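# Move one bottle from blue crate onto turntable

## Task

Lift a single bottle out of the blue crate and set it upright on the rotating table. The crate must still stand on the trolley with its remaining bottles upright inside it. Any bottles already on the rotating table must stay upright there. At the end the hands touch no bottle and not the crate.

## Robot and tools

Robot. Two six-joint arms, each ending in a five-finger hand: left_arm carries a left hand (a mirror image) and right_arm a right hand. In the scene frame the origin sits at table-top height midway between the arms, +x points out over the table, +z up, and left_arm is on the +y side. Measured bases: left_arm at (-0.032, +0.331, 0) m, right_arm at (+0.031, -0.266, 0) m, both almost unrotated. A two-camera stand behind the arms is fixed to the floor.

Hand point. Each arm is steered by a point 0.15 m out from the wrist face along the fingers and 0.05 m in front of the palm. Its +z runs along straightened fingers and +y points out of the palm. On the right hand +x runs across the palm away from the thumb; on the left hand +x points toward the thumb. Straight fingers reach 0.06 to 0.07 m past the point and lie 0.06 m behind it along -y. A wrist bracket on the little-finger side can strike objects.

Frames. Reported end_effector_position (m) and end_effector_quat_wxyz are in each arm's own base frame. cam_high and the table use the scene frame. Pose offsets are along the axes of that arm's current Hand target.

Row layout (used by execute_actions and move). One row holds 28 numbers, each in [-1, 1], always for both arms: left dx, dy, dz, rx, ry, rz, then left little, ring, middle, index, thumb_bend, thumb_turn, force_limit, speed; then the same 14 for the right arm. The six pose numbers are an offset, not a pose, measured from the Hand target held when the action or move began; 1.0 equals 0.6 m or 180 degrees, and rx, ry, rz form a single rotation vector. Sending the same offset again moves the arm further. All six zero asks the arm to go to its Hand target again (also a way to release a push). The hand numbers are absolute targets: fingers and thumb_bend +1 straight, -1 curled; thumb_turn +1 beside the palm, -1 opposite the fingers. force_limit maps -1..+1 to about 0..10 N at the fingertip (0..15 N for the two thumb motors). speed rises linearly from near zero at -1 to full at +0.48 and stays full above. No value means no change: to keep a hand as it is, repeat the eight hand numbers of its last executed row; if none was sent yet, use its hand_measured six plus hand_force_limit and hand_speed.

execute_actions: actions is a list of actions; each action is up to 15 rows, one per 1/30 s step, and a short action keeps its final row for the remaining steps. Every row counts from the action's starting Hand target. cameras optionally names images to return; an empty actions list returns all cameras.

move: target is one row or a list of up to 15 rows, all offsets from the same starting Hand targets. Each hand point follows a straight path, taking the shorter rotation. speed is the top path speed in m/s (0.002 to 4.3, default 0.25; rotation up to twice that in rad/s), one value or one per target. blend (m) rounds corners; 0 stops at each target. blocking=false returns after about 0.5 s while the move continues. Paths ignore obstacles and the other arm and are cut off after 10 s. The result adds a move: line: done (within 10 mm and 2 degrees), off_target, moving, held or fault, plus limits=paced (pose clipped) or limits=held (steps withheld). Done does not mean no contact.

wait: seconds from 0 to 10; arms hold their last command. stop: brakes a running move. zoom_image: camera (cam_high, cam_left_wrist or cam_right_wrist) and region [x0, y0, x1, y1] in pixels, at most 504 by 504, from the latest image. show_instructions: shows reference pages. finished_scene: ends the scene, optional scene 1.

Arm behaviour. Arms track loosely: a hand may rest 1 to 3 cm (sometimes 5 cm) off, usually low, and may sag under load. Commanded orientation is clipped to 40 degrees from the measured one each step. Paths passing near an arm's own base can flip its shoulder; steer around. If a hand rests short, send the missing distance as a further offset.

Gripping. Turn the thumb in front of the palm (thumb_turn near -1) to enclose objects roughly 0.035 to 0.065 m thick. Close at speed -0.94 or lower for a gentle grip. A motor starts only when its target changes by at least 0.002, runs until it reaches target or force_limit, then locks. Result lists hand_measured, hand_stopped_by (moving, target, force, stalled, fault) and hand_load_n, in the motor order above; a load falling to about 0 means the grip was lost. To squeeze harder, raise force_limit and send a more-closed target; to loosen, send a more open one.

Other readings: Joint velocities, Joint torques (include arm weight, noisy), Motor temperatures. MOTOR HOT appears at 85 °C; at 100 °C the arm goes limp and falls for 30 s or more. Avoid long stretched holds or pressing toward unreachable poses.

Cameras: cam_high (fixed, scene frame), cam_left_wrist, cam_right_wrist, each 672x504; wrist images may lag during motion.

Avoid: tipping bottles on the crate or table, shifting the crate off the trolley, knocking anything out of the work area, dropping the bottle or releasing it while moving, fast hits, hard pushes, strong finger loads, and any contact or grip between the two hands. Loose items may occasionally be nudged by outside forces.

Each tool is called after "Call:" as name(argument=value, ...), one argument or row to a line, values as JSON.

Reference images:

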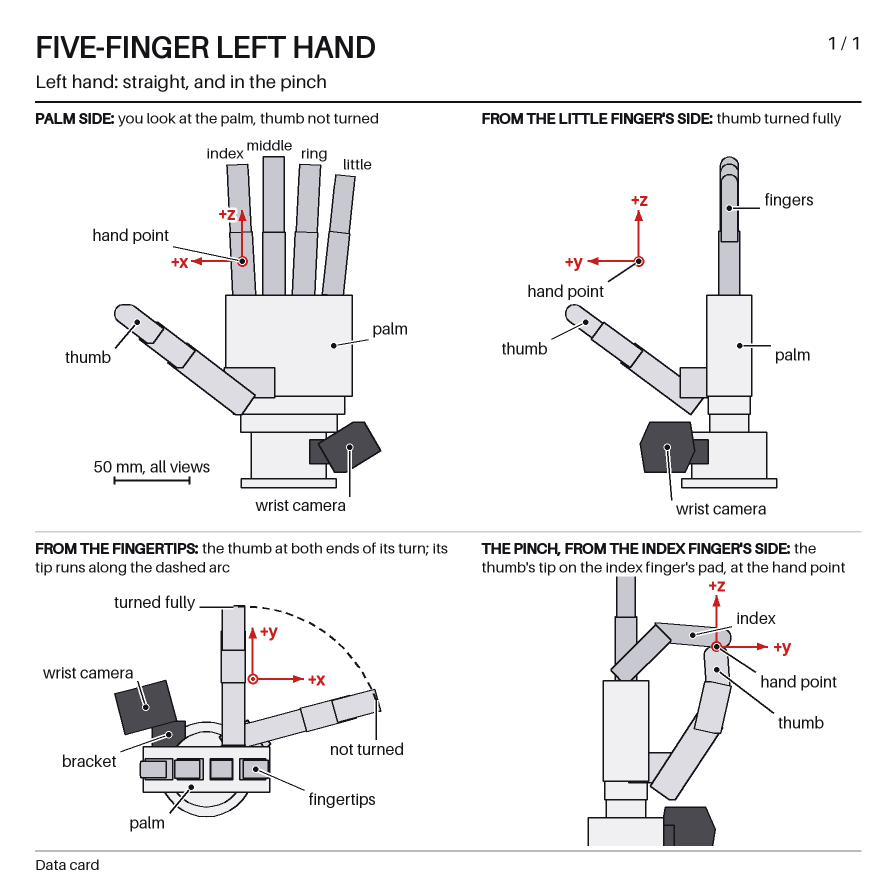

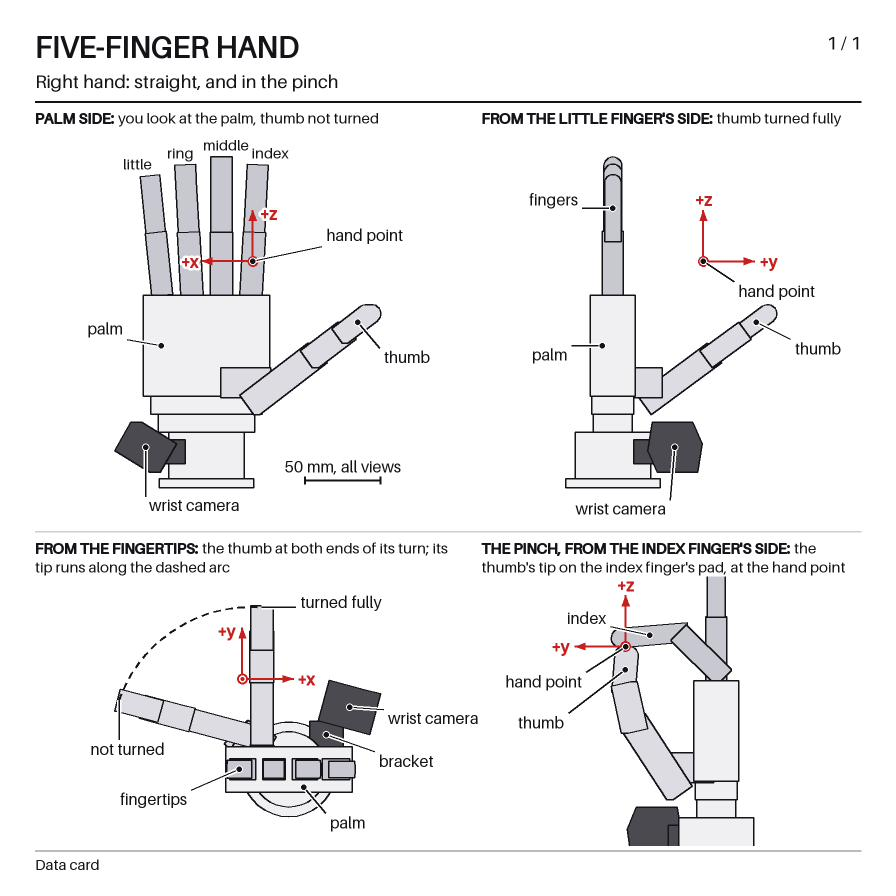

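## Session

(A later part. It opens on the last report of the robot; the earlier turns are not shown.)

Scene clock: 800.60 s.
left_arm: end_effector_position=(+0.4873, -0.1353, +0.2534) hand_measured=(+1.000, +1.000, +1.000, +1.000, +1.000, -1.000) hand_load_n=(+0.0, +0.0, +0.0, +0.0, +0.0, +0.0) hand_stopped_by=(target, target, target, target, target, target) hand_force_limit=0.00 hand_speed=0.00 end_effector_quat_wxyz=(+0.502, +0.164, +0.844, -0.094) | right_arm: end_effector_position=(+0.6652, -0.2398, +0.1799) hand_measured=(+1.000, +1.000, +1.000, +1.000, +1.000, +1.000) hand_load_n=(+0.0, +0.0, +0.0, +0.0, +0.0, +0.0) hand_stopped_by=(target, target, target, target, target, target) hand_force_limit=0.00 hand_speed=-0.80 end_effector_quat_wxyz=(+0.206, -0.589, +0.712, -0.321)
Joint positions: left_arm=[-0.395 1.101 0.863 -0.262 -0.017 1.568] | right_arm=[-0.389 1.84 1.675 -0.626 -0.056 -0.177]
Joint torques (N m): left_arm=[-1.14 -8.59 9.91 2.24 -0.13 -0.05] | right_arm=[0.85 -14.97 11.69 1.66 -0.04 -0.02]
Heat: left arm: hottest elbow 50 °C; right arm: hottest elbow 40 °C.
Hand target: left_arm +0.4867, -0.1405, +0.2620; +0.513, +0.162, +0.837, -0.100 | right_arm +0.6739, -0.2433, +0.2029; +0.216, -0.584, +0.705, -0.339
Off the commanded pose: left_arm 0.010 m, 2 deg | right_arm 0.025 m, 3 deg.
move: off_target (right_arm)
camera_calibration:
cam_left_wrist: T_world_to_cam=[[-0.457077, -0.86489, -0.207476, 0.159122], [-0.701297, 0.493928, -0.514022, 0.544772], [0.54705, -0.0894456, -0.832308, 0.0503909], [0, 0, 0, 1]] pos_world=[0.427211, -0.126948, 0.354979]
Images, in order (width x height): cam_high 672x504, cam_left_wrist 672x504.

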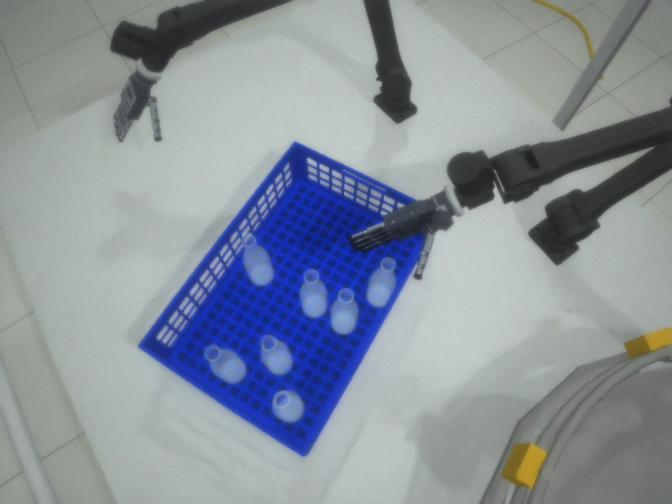

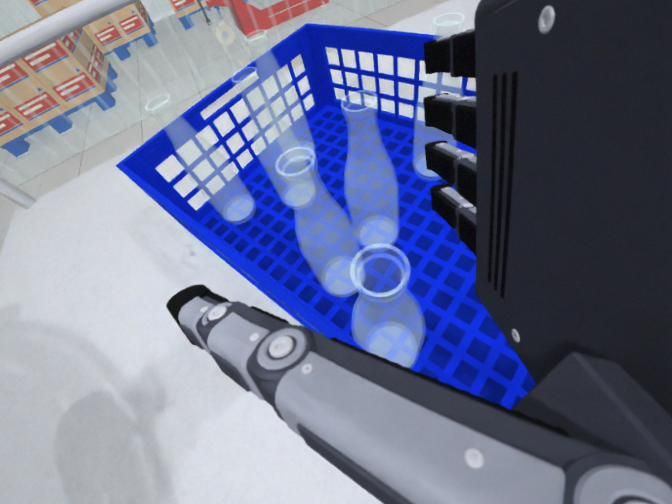

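Call:
move(
  target=[0.1147, -0.0189, 0.0648, 0, 0, 0, 1, 1, 1, 1, 1, -1, 0.0, 0.0, 0, 0, 0, 0, 0, 0, 1, 1, 1, 1, 1, 1, 0.0, -0.8],
  speed=0.1,
  cameras=["cam_left_wrist"],
)

Call:
zoom_image(
  camera="cam_left_wrist",
  region=[250, 80, 500, 400],
)

Scene clock: 817.43 s.
left_arm: end_effector_position=(+0.4856, -0.1463, +0.1854) hand_measured=(+1.000, +1.000, +1.000, +1.000, +1.000, -1.000) hand_load_n=(-0.5, +0.0, +0.0, +0.0, +0.0, +0.5) hand_stopped_by=(target, target, target, target, target, target) hand_force_limit=0.00 hand_speed=0.00 end_effector_quat_wxyz=(+0.511, +0.162, +0.839, -0.095) | right_arm: end_effector_position=(+0.6652, -0.2398, +0.1799) hand_measured=(+1.000, +1.000, +1.000, +1.000, +1.000, +1.000) hand_load_n=(+0.0, +0.0, +0.0, +0.0, +0.0, +0.0) hand_stopped_by=(target, target, target, target, target, target) hand_force_limit=0.00 hand_speed=-0.80 end_effector_quat_wxyz=(+0.206, -0.589, +0.712, -0.321)
Joint positions: left_arm=[-0.427 1.179 0.716 -0.015 -0.046 1.554] | right_arm=[-0.389 1.84 1.675 -0.626 -0.056 -0.177]
Joint torques (N m): left_arm=[-1.61 -7.47 9.21 2.29 -0.11 -0.04] | right_arm=[0.26 -15.03 11.63 1.72 -0.02 -0.01]
Heat: left arm: hottest elbow 47 °C; right arm: hottest elbow 40 °C.
Hand target: left_arm +0.4856, -0.1523, +0.1831; +0.513, +0.162, +0.837, -0.100 | right_arm +0.6739, -0.2433, +0.2029; +0.216, -0.584, +0.705, -0.339
Off the commanded pose: left_arm 0.006 m, 1 deg | right_arm 0.025 m, 3 deg.
move: off_target (right_arm)
camera_calibration:
cam_left_wrist: T_world_to_cam=[[-0.451978, -0.867071, -0.209534, 0.132327], [-0.690988, 0.48887, -0.532486, 0.511686], [0.564138, -0.0958867, -0.820094, -0.0178444], [0, 0, 0, 1]] pos_world=[0.423444, -0.137122, 0.285558]
Images, in order (width x height): cam_left_wrist 672x504.

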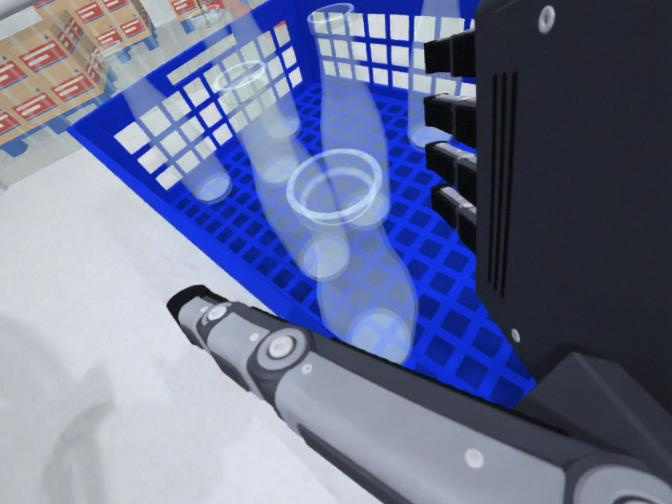

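Scaled by 1.575 from the camera's 672x504 image, which has a finer 960x720 frame.

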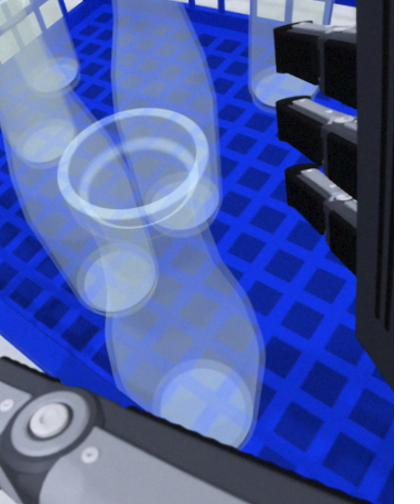

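Call:
move(
  target=[
    [0, 0, 0, 0, 0, 0, 1, 1, 0.4, 0.6, 0.35, -1, -0.6, -0.5, 0, 0, 0, 0, 0, 0, 1, 1, 1, 1, 1, 1, 0.0, -0.8],
    [0, 0, 0, 0, 0, 0, 1, 1, -0.35, -0.15, -0.4, -1, -0.2, -0.8, 0, 0, 0, 0, 0, 0, 1, 1, 1, 1, 1, 1, 0.0, -0.8],
  ],
  speed=0.1,
  cameras=["cam_left_wrist", "cam_high"],
)

Call:
zoom_image(
  camera="cam_left_wrist",
  region=[230, 60, 500, 400],
)

Call:
zoom_image(
  camera="cam_high",
  region=[300, 200, 440, 340],
)

Scene clock: 834.27 s.
left_arm: end_effector_position=(+0.4861, -0.1472, +0.1866) hand_measured=(+1.000, +1.000, +0.090, +0.382, +0.204, -1.000) hand_load_n=(+0.0, +0.0, +6.0, +0.5, +8.0, +3.5) hand_stopped_by=(target, target, force, force, force, target) hand_force_limit=-0.20 hand_speed=-0.80 end_effector_quat_wxyz=(+0.513, +0.160, +0.838, -0.097) | right_arm: end_effector_position=(+0.6652, -0.2398, +0.1799) hand_measured=(+1.000, +1.000, +1.000, +1.000, +1.000, +1.000) hand_load_n=(+0.0, +0.0, +0.0, +0.0, +0.0, +0.0) hand_stopped_by=(target, target, target, target, target, target) hand_force_limit=0.00 hand_speed=-0.80 end_effector_quat_wxyz=(+0.206, -0.589, +0.712, -0.321)
Joint positions: left_arm=[-0.429 1.179 0.716 -0.009 -0.047 1.548] | right_arm=[-0.389 1.84 1.675 -0.626 -0.056 -0.177]
Joint torques (N m): left_arm=[-0.62 -7.36 8.94 2.03 -0.06 0.03] | right_arm=[1.2 -15.15 11.64 1.57 0.04 -0.02]
Heat: left arm: hottest elbow 45 °C; right arm: hottest elbow 40 °C.
Hand target: left_arm +0.4856, -0.1525, +0.1831; +0.513, +0.163, +0.837, -0.100 | right_arm +0.6739, -0.2433, +0.2029; +0.216, -0.584, +0.705, -0.339
Off the commanded pose: left_arm 0.006 m, 0 deg | right_arm 0.025 m, 3 deg.
move: off_target (right_arm)
camera_calibration:
cam_left_wrist: T_world_to_cam=[[-0.449083, -0.869452, -0.205857, 0.129485], [-0.689743, 0.483804, -0.538691, 0.512943], [0.567961, -0.0999286, -0.816967, -0.0202177], [0, 0, 0, 1]] pos_world=[0.423431, -0.137603, 0.286456]
Images, in order (width x height): cam_high 672x504, cam_left_wrist 672x504.

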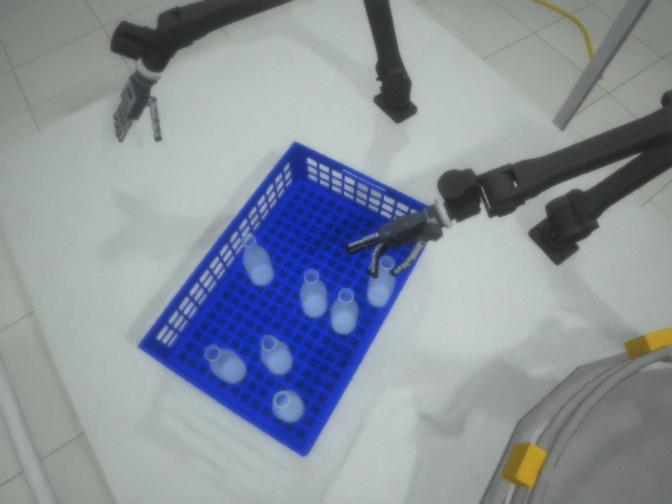

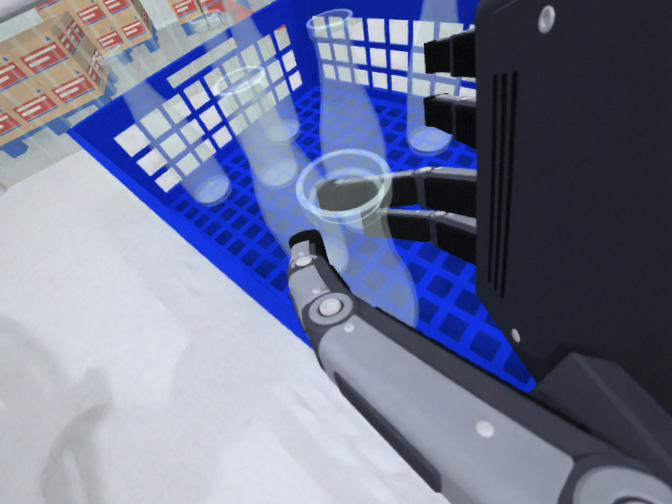

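Scaled by 1.482 from the camera's 672x504 image, which has a finer 960x720 frame.

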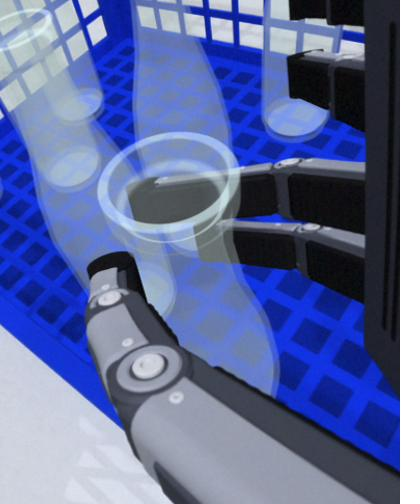

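Scaled by 3.600 from the camera's 672x504 image, which has a finer 960x720 frame.

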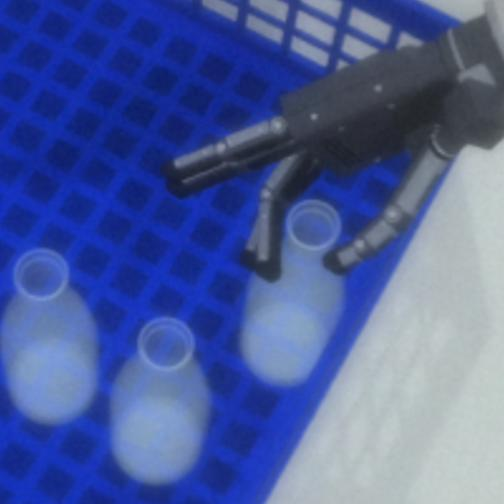

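Call:
move(
  target=[0, 0, 0, 0, 0, 0, 1, 1, -0.35, -0.25, -0.4, -1, -0.2, -0.85, 0, 0, 0, 0, 0, 0, 1, 1, 1, 1, 1, 1, 0.0, -0.8],
  speed=0.1,
)

Scene clock: 838.13 s.
left_arm: end_effector_position=(+0.4863, -0.1478, +0.1870) hand_measured=(+1.000, +1.000, +0.090, +0.356, +0.204, -1.000) hand_load_n=(+0.0, +0.0, +3.5, +4.0, +7.5, +3.0) hand_stopped_by=(target, target, force, force, force, target) hand_force_limit=-0.20 hand_speed=-0.85 end_effector_quat_wxyz=(+0.514, +0.159, +0.837, -0.098) | right_arm: end_effector_position=(+0.6652, -0.2398, +0.1799) hand_measured=(+1.000, +1.000, +1.000, +1.000, +1.000, +1.000) hand_load_n=(+0.0, +0.0, +0.0, +0.0, +0.0, +0.0) hand_stopped_by=(target, target, target, target, target, target) hand_force_limit=0.00 hand_speed=-0.80 end_effector_quat_wxyz=(+0.206, -0.589, +0.712, -0.321)
Joint positions: left_arm=[-0.429 1.179 0.716 -0.006 -0.047 1.545] | right_arm=[-0.389 1.84 1.675 -0.626 -0.056 -0.177]
Joint torques (N m): left_arm=[-1.55 -7.24 9.03 1.88 -0.06 0.09] | right_arm=[0.91 -15.03 11.71 1.72 -0.03 -0.01]
Motor temperatures (°C): left_arm=[27 26 44 28 25 23] | right_arm=[25 35 40 25 25 22]
Heat: left arm: hottest elbow 44 °C; right arm: hottest elbow 40 °C.
Hand target: left_arm +0.4856, -0.1524, +0.1831; +0.513, +0.162, +0.837, -0.100 | right_arm +0.6739, -0.2433, +0.2029; +0.216, -0.584, +0.705, -0.339
Off the commanded pose: left_arm 0.006 m, 0 deg | right_arm 0.025 m, 3 deg.
move: off_target (right_arm)

Call:
move(
  target=[0, 0, 0, 0, 0, 0, 1, 1, -0.4, -0.3, -0.45, -1, 0.1, -0.85, 0, 0, 0, 0, 0, 0, 1, 1, 1, 1, 1, 1, 0.0, -0.8],
  speed=0.1,
  cameras=["cam_left_wrist", "cam_high"],
)

Call:
zoom_image(
  camera="cam_left_wrist",
  region=[230, 60, 500, 400],
)

Scene clock: 842.67 s.
left_arm: end_effector_position=(+0.4862, -0.1485, +0.1871) hand_measured=(+1.000, +1.000, +0.078, +0.346, +0.202, -1.000) hand_load_n=(+0.0, +0.0, +5.0, +5.0, +10.0, +3.5) hand_stopped_by=(target, target, force, force, force, target) hand_force_limit=0.10 hand_speed=-0.85 end_effector_quat_wxyz=(+0.515, +0.158, +0.837, -0.100) | right_arm: end_effector_position=(+0.6652, -0.2398, +0.1799) hand_measured=(+1.000, +1.000, +1.000, +1.000, +1.000, +1.000) hand_load_n=(+0.0, +0.0, +0.0, +0.0, +0.0, +0.0) hand_stopped_by=(target, target, target, target, target, target) hand_force_limit=0.00 hand_speed=-0.80 end_effector_quat_wxyz=(+0.206, -0.589, +0.712, -0.321)
Joint positions: left_arm=[-0.43 1.179 0.716 -0.005 -0.046 1.543] | right_arm=[-0.389 1.84 1.675 -0.626 -0.056 -0.177]
Joint torques (N m): left_arm=[-0.85 -7.88 9.1 1.88 -0.12 0.06] | right_arm=[0.85 -15.09 11.67 1.74 -0.02 -0.06]
Heat: left arm: hottest elbow 44 °C; right arm: hottest elbow 40 °C.
Hand target: left_arm +0.4856, -0.1525, +0.1831; +0.513, +0.163, +0.837, -0.100 | right_arm +0.6739, -0.2433, +0.2029; +0.216, -0.584, +0.705, -0.339
Off the commanded pose: left_arm 0.006 m, 0 deg | right_arm 0.025 m, 3 deg.
move: off_target (right_arm)
camera_calibration:
cam_left_wrist: T_world_to_cam=[[-0.448719, -0.870688, -0.201379, 0.127451], [-0.688807, 0.480529, -0.542805, 0.513767], [0.569382, -0.104856, -0.815358, -0.0216893], [0, 0, 0, 1]] pos_world=[0.423426, -0.138184, 0.286857]
Images, in order (width x height): cam_high 672x504, cam_left_wrist 672x504.

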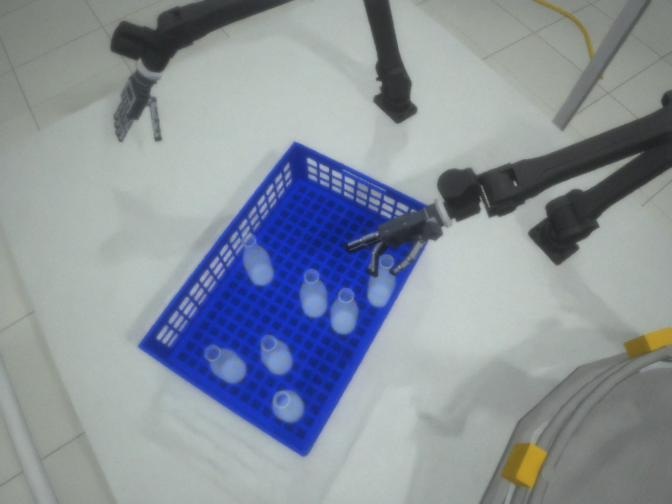

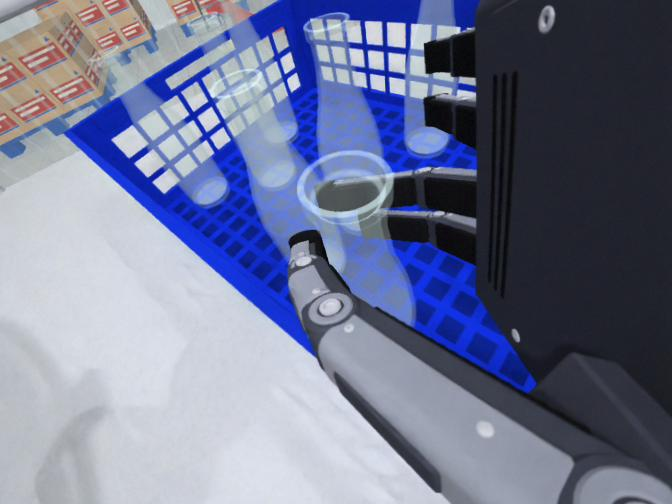

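Scaled by 1.482 from the camera's 672x504 image, which has a finer 960x720 frame.

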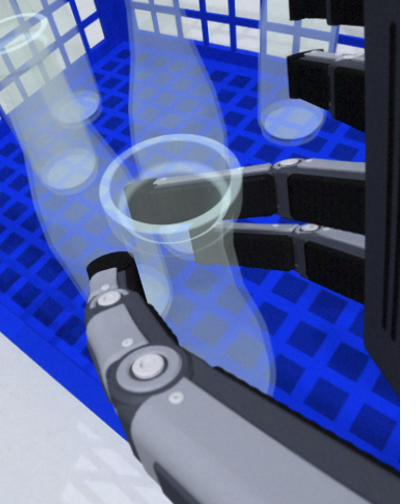

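Call:
move(
  target=[-0.2183, 0, -0.1112, 0, -0.01, 0, 1, 1, -0.4, -0.3, -0.45, -1, 0.1, -0.85, 0, 0, 0, 0, 0, 0, 1, 1, 1, 1, 1, 1, 0.0, -0.8],
  speed=0.08,
  cameras=["cam_left_wrist", "cam_high"],
)

Call:
zoom_image(
  camera="cam_high",
  region=[300, 200, 440, 340],
)

Scene clock: 852.60 s.
left_arm: end_effector_position=(+0.4756, -0.1508, +0.2918) hand_measured=(+1.000, +1.000, +0.078, +0.346, +0.200, -1.000) hand_load_n=(+0.0, +0.0, +0.0, +0.0, +0.0, +0.0) hand_stopped_by=(target, target, force, force, force, target) hand_force_limit=0.10 hand_speed=-0.85 end_effector_quat_wxyz=(+0.502, +0.163, +0.844, -0.100) | right_arm: end_effector_position=(+0.6652, -0.2398, +0.1799) hand_measured=(+1.000, +1.000, +1.000, +1.000, +1.000, +1.000) hand_load_n=(+0.0, +0.0, +0.0, +0.0, +0.0, +0.0) hand_stopped_by=(target, target, target, target, target, target) hand_force_limit=0.00 hand_speed=-0.80 end_effector_quat_wxyz=(+0.206, -0.589, +0.712, -0.321)
Joint positions: left_arm=[-0.444 1.065 0.941 -0.373 -0.049 1.539] | right_arm=[-0.389 1.84 1.675 -0.626 -0.056 -0.177]
Joint torques (N m): left_arm=[0.09 -7.47 14.78 1.16 -0.06 0.14] | right_arm=[1.14 -15.03 11.84 1.89 0.02 -0.04]
Heat: left arm: hottest elbow 44 °C; right arm: hottest elbow 40 °C.
Hand target: left_arm +0.4857, -0.1523, +0.3302; +0.526, +0.161, +0.829, -0.102 | right_arm +0.6739, -0.2433, +0.2029; +0.216, -0.584, +0.705, -0.339
Off the commanded pose: left_arm 0.040 m, 3 deg | right_arm 0.025 m, 3 deg.
move: off_target (left_arm, right_arm)
camera_calibration:
cam_left_wrist: T_world_to_cam=[[-0.462358, -0.864418, -0.197502, 0.147995], [-0.699091, 0.492391, -0.518482, 0.563962], [0.545434, -0.101652, -0.831967, 0.0861243], [0, 0, 0, 1]] pos_world=[0.415712, -0.141006, 0.393286]
Images, in order (width x height): cam_high 672x504, cam_left_wrist 672x504.

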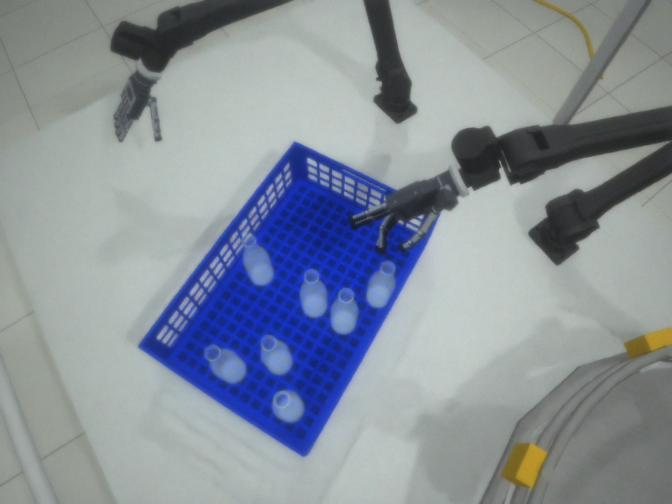

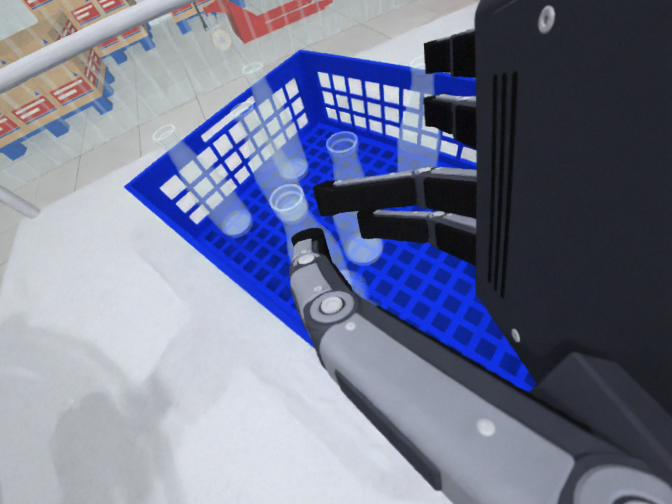

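Scaled by 3.600 from the camera's 672x504 image, which has a finer 960x720 frame.

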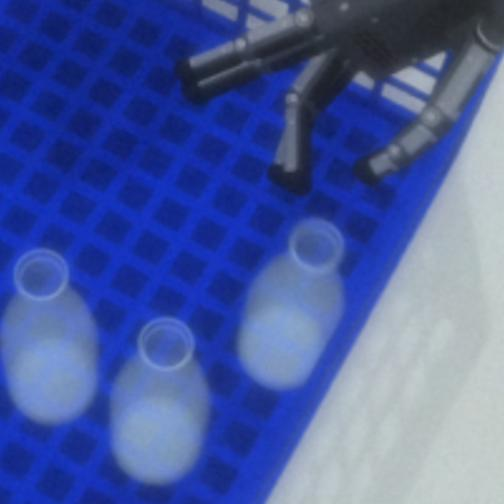

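Call:
move(
  target=[
    [-0.0846, 0.0095, 0.0241, -0.04, 0.01, -0.02, 1, 1, 1, 1, 0.6, -1, 0.0, 0.0, 0, 0, 0, 0, 0, 0, 1, 1, 1, 1, 1, 1, 0.0, -0.8],
    [-0.096, -0.0179, 0.2634, -0.154, 0.053, -0.0893, 1, 1, 1, 1, 0.6, -1, 0.0, 0.0, 0, 0, 0, 0, 0, 0, 1, 1, 1, 1, 1, 1, 0.0, -0.8],
  ],
  speed=0.2,
  blend=[0.04, 0],
  cameras=["cam_left_wrist", "cam_high"],
)

Call:
zoom_image(
  camera="cam_left_wrist",
  region=[200, 100, 480, 400],
)

Scene clock: 958.77 s.
left_arm: end_effector_position=(+0.6288, -0.2120, +0.2898) hand_measured=(+1.000, +1.000, +1.000, +1.000, +0.600, -1.000) hand_load_n=(+0.0, +0.0, +0.5, +0.0, +0.0, +0.0) hand_stopped_by=(target, target, target, target, target, target) hand_force_limit=0.00 hand_speed=0.00 end_effector_quat_wxyz=(+0.443, -0.072, +0.892, +0.055) | right_arm: end_effector_position=(+0.6652, -0.2398, +0.1799) hand_measured=(+1.000, +1.000, +1.000, +1.000, +1.000, +1.000) hand_load_n=(+0.0, +0.0, +0.0, +0.0, +0.0, +0.0) hand_stopped_by=(target, target, target, target, target, target) hand_force_limit=0.00 hand_speed=-0.80 end_effector_quat_wxyz=(+0.206, -0.589, +0.712, -0.321)
Joint positions: left_arm=[-0.535 1.745 1.72 -0.768 -0.567 1.113] | right_arm=[-0.389 1.84 1.675 -0.626 -0.056 -0.177]
Joint torques (N m): left_arm=[-1.32 -16.67 14.58 0.58 -0.46 0.03] | right_arm=[0.91 -15.21 11.58 1.73 0.01 0]
Motor temperatures (°C): left_arm=[27 26 50 27 25 23] | right_arm=[25 36 41 25 25 22]
Heat: left arm: hottest elbow 50 °C; right arm: hottest elbow 41 °C.
Hand target: left_arm +0.6369, -0.2250, +0.3150; +0.460, -0.078, +0.884, +0.040 | right_arm +0.6739, -0.2433, +0.2029; +0.216, -0.584, +0.705, -0.339
Off the commanded pose: left_arm 0.030 m, 3 deg | right_arm 0.025 m, 3 deg.
move: off_target (left_arm, right_arm); blend cut to 0.036 m at target 1
camera_calibration:
cam_left_wrist: T_world_to_cam=[[0.0403514, -0.975259, -0.217353, -0.168321], [-0.923064, 0.0468938, -0.381777, 0.706856], [0.382524, 0.216036, -0.898334, 0.183752], [0, 0, 0, 1]] pos_world=[0.588976, -0.237001, 0.398347]
Images, in order (width x height): cam_high 672x504, cam_left_wrist 672x504.

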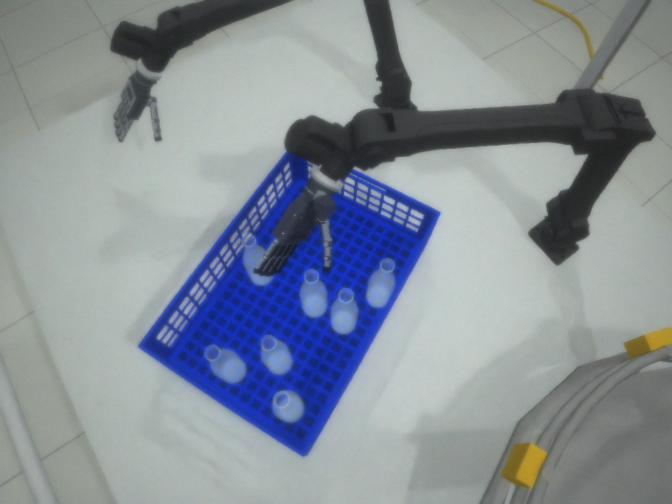

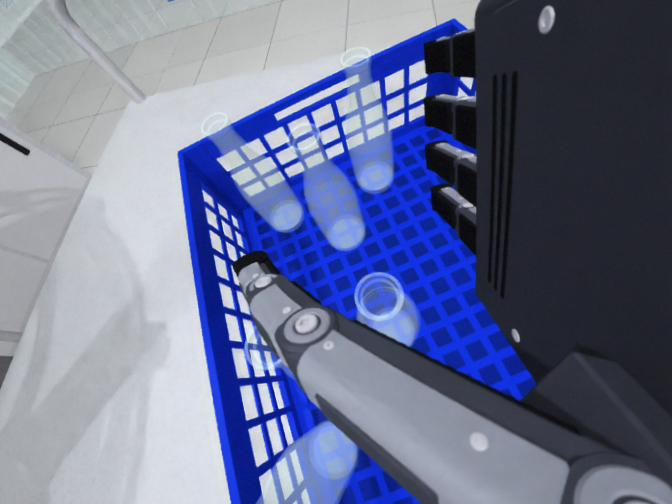

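Scaled by 1.680 from the camera's 672x504 image, which has a finer 960x720 frame.

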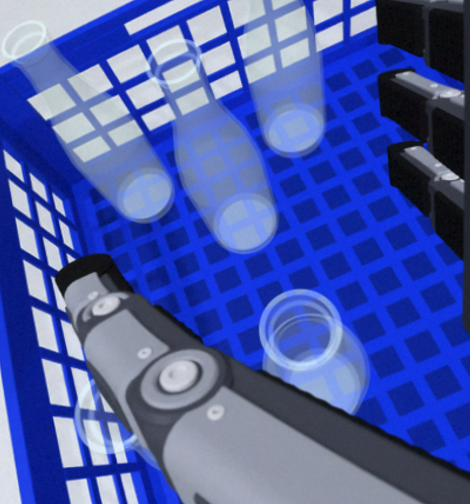

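Call:
move(
  target=[0.2155, 0.0049, 0.1253, 0, 0, 0, 1, 1, 1, 1, 0.6, -1, 0.0, 0.0, 0, 0, 0, 0, 0, 0, 1, 1, 1, 1, 1, 1, 0.0, -0.8],
  speed=0.12,
  cameras=["cam_left_wrist", "cam_high"],
)

Call:
zoom_image(
  camera="cam_left_wrist",
  region=[200, 60, 480, 400],
)

Call:
zoom_image(
  camera="cam_high",
  region=[240, 180, 400, 340],
)

Scene clock: 981.87 s.
left_arm: end_effector_position=(+0.6244, -0.2155, +0.1724) hand_measured=(+1.000, +1.000, +1.000, +1.000, +0.600, -1.000) hand_load_n=(+0.0, +0.0, +0.0, +0.0, +0.0, +0.0) hand_stopped_by=(target, target, target, target, target, target) hand_force_limit=0.00 hand_speed=0.00 end_effector_quat_wxyz=(+0.458, -0.078, +0.884, +0.044) | right_arm: end_effector_position=(+0.6652, -0.2398, +0.1799) hand_measured=(+1.000, +1.000, +1.000, +1.000, +1.000, +1.000) hand_load_n=(+0.0, +0.0, -0.5, +0.0, +0.0, +0.0) hand_stopped_by=(target, target, target, target, target, target) hand_force_limit=0.00 hand_speed=-0.80 end_effector_quat_wxyz=(+0.206, -0.589, +0.712, -0.321)
Joint positions: left_arm=[-0.544 1.779 1.441 -0.419 -0.575 1.103] | right_arm=[-0.389 1.84 1.675 -0.626 -0.056 -0.177]
Joint torques (N m): left_arm=[-1.2 -16.56 9.21 1.8 -0.45 -0.02] | right_arm=[0.97 -14.86 11.74 1.74 -0.01 -0.05]
Heat: left arm: hottest elbow 52 °C; right arm: hottest elbow 41 °C.
Hand target: left_arm +0.6240, -0.2244, +0.1660; +0.460, -0.078, +0.884, +0.040 | right_arm +0.6739, -0.2433, +0.2029; +0.216, -0.584, +0.705, -0.339
Off the commanded pose: left_arm 0.011 m, 1 deg | right_arm 0.025 m, 3 deg.
move: off_target (left_arm, right_arm)
camera_calibration:
cam_left_wrist: T_world_to_cam=[[0.0499923, -0.979611, -0.194582, -0.208033], [-0.909017, 0.0360814, -0.415195, 0.652848], [0.41375, 0.197635, -0.888679, 0.0555664], [0, 0, 0, 1]] pos_world=[0.580859, -0.238329, 0.27996]
Images, in order (width x height): cam_high 672x504, cam_left_wrist 672x504.

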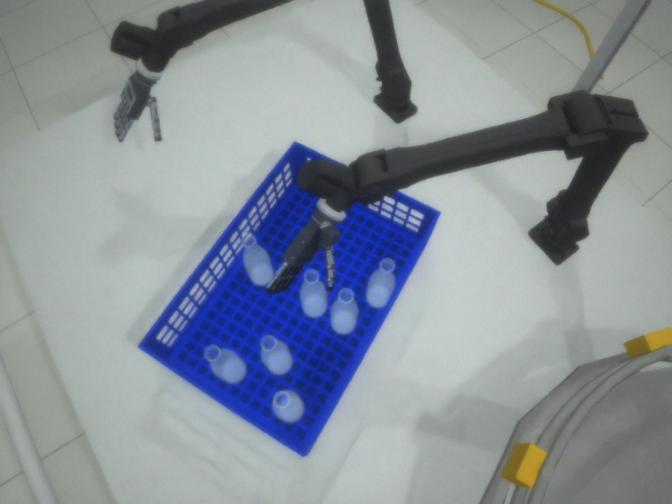

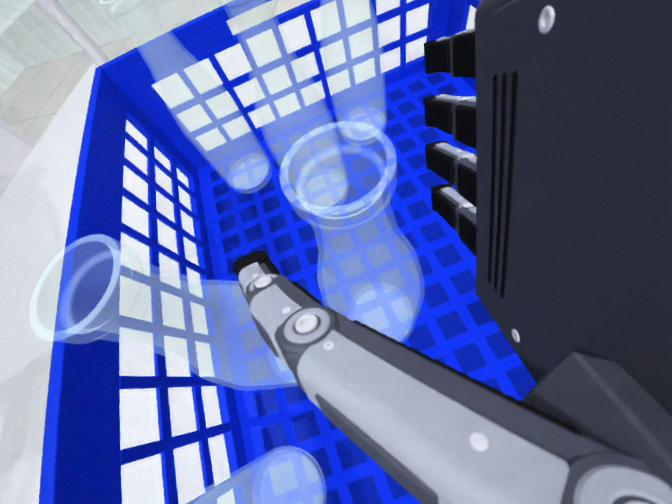

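Scaled by 1.482 from the camera's 672x504 image, which has a finer 960x720 frame.

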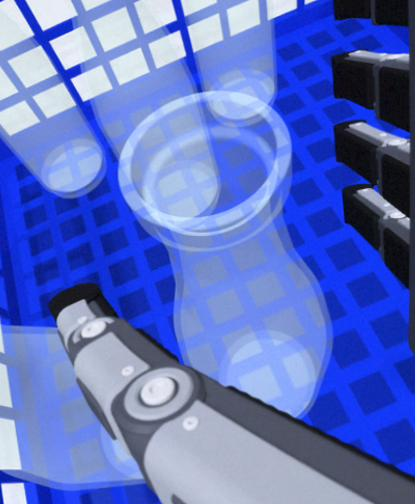

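Scaled by 3.150 from the camera's 672x504 image, which has a finer 960x720 frame.

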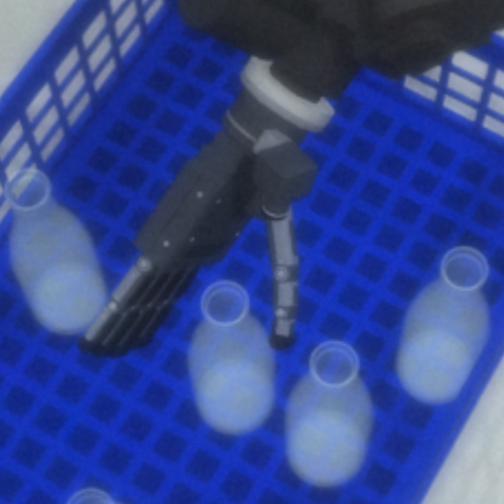

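Call:
move(
  target=[0.121, -0.0006, 0.0887, 0, 0, 0, 1, 1, 1, 1, 0.6, -1, 0.0, 0.0, 0, 0, 0, 0, 0, 0, 1, 1, 1, 1, 1, 1, 0.0, -0.8],
  speed=0.1,
  cameras=["cam_left_wrist", "cam_high"],
)

Call:
zoom_image(
  camera="cam_left_wrist",
  region=[200, 60, 480, 400],
)

Call:
zoom_image(
  camera="cam_high",
  region=[240, 180, 400, 340],
)

Scene clock: 1004.90 s.
left_arm: end_effector_position=(+0.6280, -0.2168, +0.0919) hand_measured=(+1.000, +1.000, +1.000, +1.000, +0.600, -1.000) hand_load_n=(+0.0, +0.0, +0.0, +0.0, +1.0, +0.0) hand_stopped_by=(target, target, target, target, target, target) hand_force_limit=0.00 hand_speed=0.00 end_effector_quat_wxyz=(+0.464, -0.082, +0.881, +0.043) | right_arm: end_effector_position=(+0.6652, -0.2398, +0.1799) hand_measured=(+1.000, +1.000, +1.000, +1.000, +1.000, +1.000) hand_load_n=(+0.0, +0.0, +0.0, +0.0, +0.0, -0.5) hand_stopped_by=(target, target, target, target, target, target) hand_force_limit=0.00 hand_speed=-0.80 end_effector_quat_wxyz=(+0.206, -0.589, +0.712, -0.321)
Joint positions: left_arm=[-0.544 1.874 1.34 -0.21 -0.58 1.103] | right_arm=[-0.389 1.84 1.675 -0.626 -0.056 -0.177]
Joint torques (N m): left_arm=[-1.2 -16.38 8.24 1.98 -0.2 -0.02] | right_arm=[0.97 -14.74 11.64 1.76 0 -0.03]
Heat: left arm: hottest elbow 48 °C; right arm: hottest elbow 41 °C.
Hand target: left_arm +0.6261, -0.2244, +0.0759; +0.460, -0.078, +0.884, +0.040 | right_arm +0.6739, -0.2433, +0.2029; +0.216, -0.584, +0.705, -0.339
Off the commanded pose: left_arm 0.018 m, 1 deg | right_arm 0.025 m, 3 deg.
move: off_target (left_arm, right_arm)
camera_calibration:
cam_left_wrist: T_world_to_cam=[[0.0565878, -0.98024, -0.189547, -0.229866], [-0.903111, 0.030686, -0.42831, 0.619087], [0.425662, 0.195419, -0.883529, -0.0256144], [0, 0, 0, 1]] pos_world=[0.583015, -0.239316, 0.198959]
Images, in order (width x height): cam_high 672x504, cam_left_wrist 672x504.

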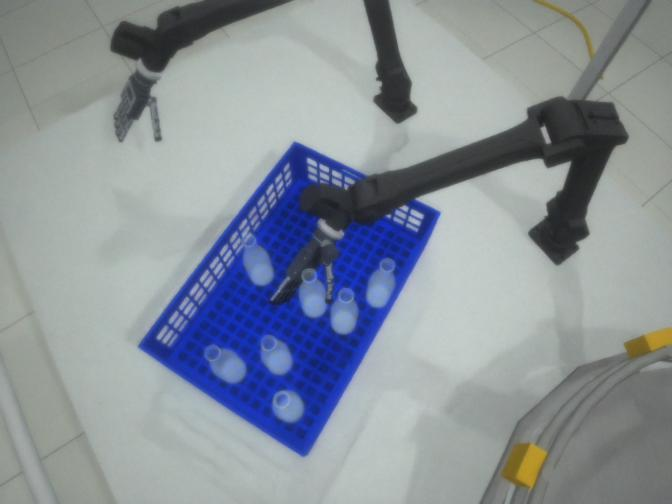

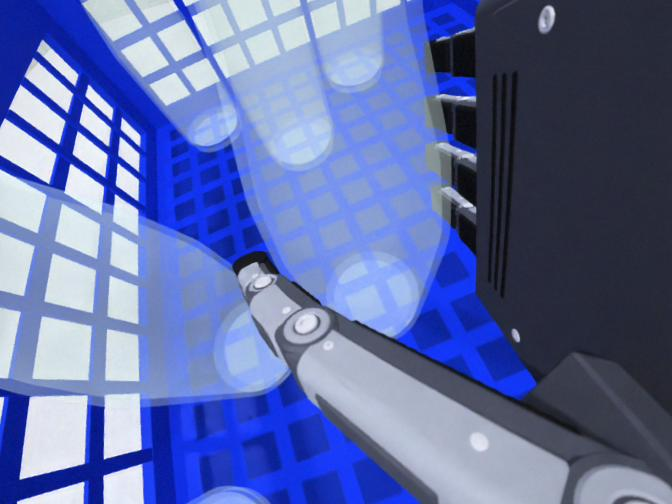

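Scaled by 1.482 from the camera's 672x504 image, which has a finer 960x720 frame.

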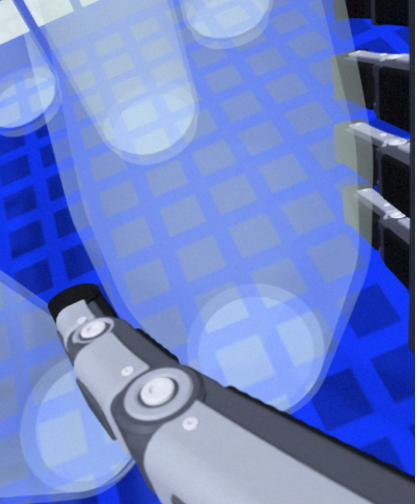

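Scaled by 3.150 from the camera's 672x504 image, which has a finer 960x720 frame.

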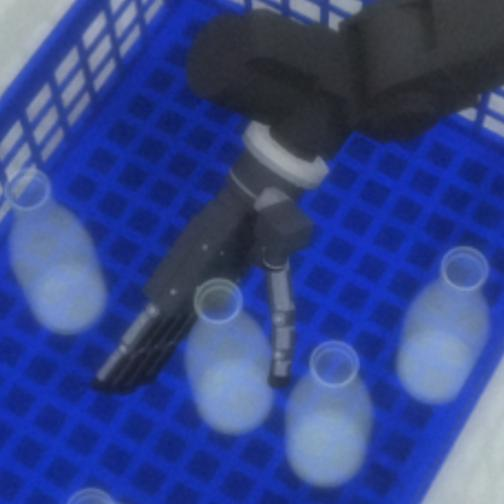

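Call:
move(
  target=[0.0225, -0.0006, 0.0153, 0, 0, 0, 1, 1, 1, 1, 0.7, -1, 0.0, 0.0, 0, 0, 0, 0, 0, 0, 1, 1, 1, 1, 1, 1, 0.0, -0.8],
  speed=0.1,
  cameras=["cam_left_wrist", "cam_high"],
)

Call:
zoom_image(
  camera="cam_high",
  region=[240, 180, 400, 340],
)

Scene clock: 1015.43 s.
left_arm: end_effector_position=(+0.6284, -0.2170, +0.0748) hand_measured=(+1.000, +1.000, +1.000, +1.000, +0.700, -1.000) hand_load_n=(+0.0, +0.0, +0.0, +0.0, +0.5, +0.5) hand_stopped_by=(target, target, target, target, target, target) hand_force_limit=0.00 hand_speed=0.00 end_effector_quat_wxyz=(+0.463, -0.081, +0.881, +0.043) | right_arm: end_effector_position=(+0.6652, -0.2398, +0.1799) hand_measured=(+1.000, +1.000, +1.000, +1.000, +1.000, +1.000) hand_load_n=(+0.0, +0.0, +0.0, +0.0, +0.0, +0.5) hand_stopped_by=(target, target, target, target, target, target) hand_force_limit=0.00 hand_speed=-0.80 end_effector_quat_wxyz=(+0.206, -0.589, +0.712, -0.321)
Joint positions: left_arm=[-0.544 1.899 1.327 -0.173 -0.58 1.103] | right_arm=[-0.389 1.84 1.675 -0.626 -0.056 -0.177]
Joint torques (N m): left_arm=[-1.49 -16.09 8.13 2.13 -0.19 -0.02] | right_arm=[1.2 -15.27 11.82 1.55 -0.02 -0.03]
Heat: left arm: hottest elbow 47 °C; right arm: hottest elbow 42 °C.
Hand target: left_arm +0.6259, -0.2248, +0.0597; +0.460, -0.078, +0.884, +0.040 | right_arm +0.6739, -0.2433, +0.2029; +0.216, -0.584, +0.705, -0.339
Off the commanded pose: left_arm 0.017 m, 1 deg | right_arm 0.025 m, 3 deg.
move: off_target (left_arm, right_arm)
camera_calibration:
cam_left_wrist: T_world_to_cam=[[0.0564885, -0.980098, -0.190308, -0.233202], [-0.90383, 0.0307767, -0.426782, 0.612393], [0.424146, 0.196115, -0.884104, -0.0397227], [0, 0, 0, 1]] pos_world=[0.583521, -0.239618, 0.181859]
Images, in order (width x height): cam_high 672x504, cam_left_wrist 672x504.

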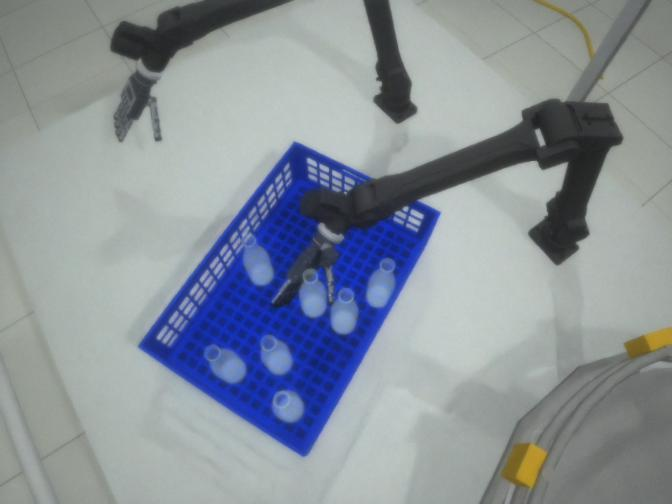

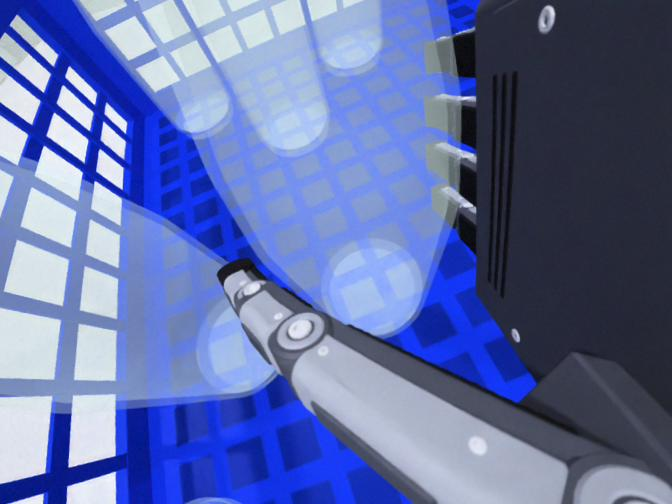

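Scaled by 3.150 from the camera's 672x504 image, which has a finer 960x720 frame.

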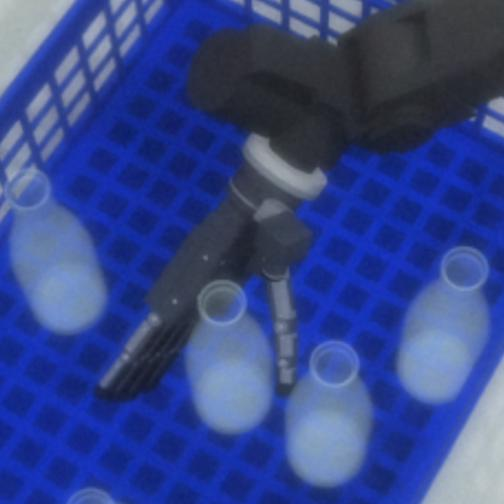

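Call:
move(
  target=[0, 0, 0, 0, 0, 0, 1, 1, 0.0, 0.2, 0.0, -1, -0.3, -0.8, 0, 0, 0, 0, 0, 0, 1, 1, 1, 1, 1, 1, 0.0, -0.8],
  speed=0.1,
  cameras=["cam_left_wrist", "cam_high"],
)

Call:
zoom_image(
  camera="cam_high",
  region=[240, 180, 400, 340],
)

Scene clock: 1024.77 s.
left_arm: end_effector_position=(+0.6292, -0.2181, +0.0744) hand_measured=(+1.000, +1.000, +0.504, +0.688, +0.476, -1.000) hand_load_n=(+0.0, +0.0, +4.5, +1.0, +8.5, +1.0) hand_stopped_by=(target, target, force, force, force, target) hand_force_limit=-0.30 hand_speed=-0.80 end_effector_quat_wxyz=(+0.465, -0.083, +0.881, +0.040) | right_arm: end_effector_position=(+0.6652, -0.2398, +0.1799) hand_measured=(+1.000, +1.000, +1.000, +1.000, +1.000, +1.000) hand_load_n=(+0.0, +0.0, +0.0, +0.0, +0.0, +0.0) hand_stopped_by=(target, target, target, target, target, target) hand_force_limit=0.00 hand_speed=-0.80 end_effector_quat_wxyz=(+0.206, -0.589, +0.712, -0.321)
Joint positions: left_arm=[-0.544 1.9 1.327 -0.167 -0.578 1.099] | right_arm=[-0.389 1.84 1.675 -0.626 -0.056 -0.177]
Joint torques (N m): left_arm=[-1.55 -16.26 8.12 1.85 -0.29 0.03] | right_arm=[0.97 -15.09 11.69 1.68 -0.05 0.01]
Heat: left arm: hottest elbow 46 °C; right arm: hottest elbow 42 °C.
Hand target: left_arm +0.6259, -0.2248, +0.0596; +0.460, -0.078, +0.884, +0.040 | right_arm +0.6739, -0.2433, +0.2029; +0.216, -0.584, +0.705, -0.339
Off the commanded pose: left_arm 0.017 m, 1 deg | right_arm 0.025 m, 3 deg.
move: off_target (left_arm, right_arm)
camera_calibration:
cam_left_wrist: T_world_to_cam=[[0.0577619, -0.981369, -0.183244, -0.236005], [-0.902098, 0.0273188, -0.430665, 0.611539], [0.427648, 0.19018, -0.883713, -0.0437445], [0, 0, 0, 1]] pos_world=[0.584008, -0.239995, 0.181465]
Images, in order (width x height): cam_high 672x504, cam_left_wrist 672x504.

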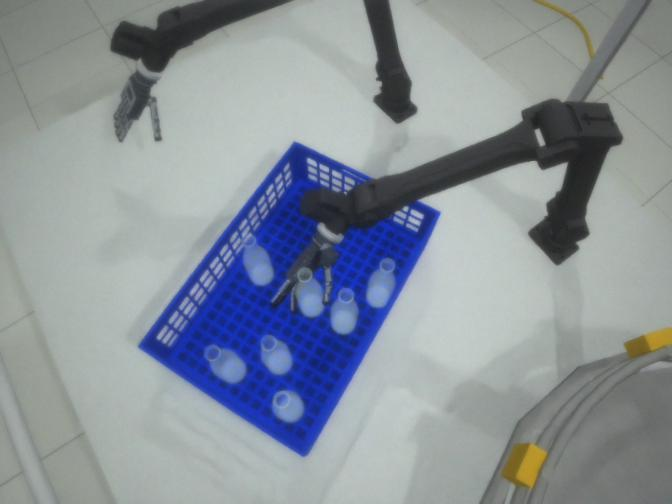

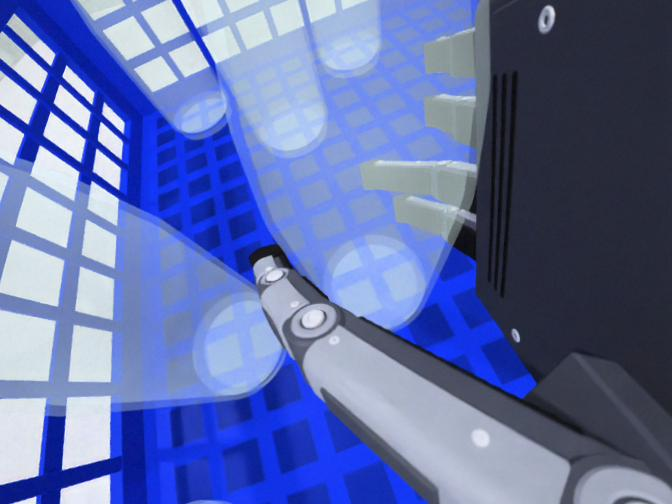

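Scaled by 3.150 from the camera's 672x504 image, which has a finer 960x720 frame.

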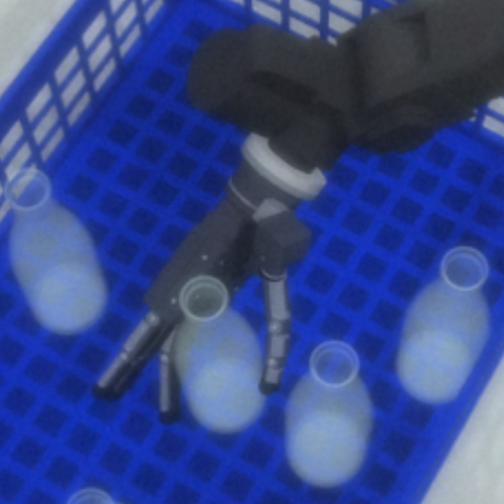

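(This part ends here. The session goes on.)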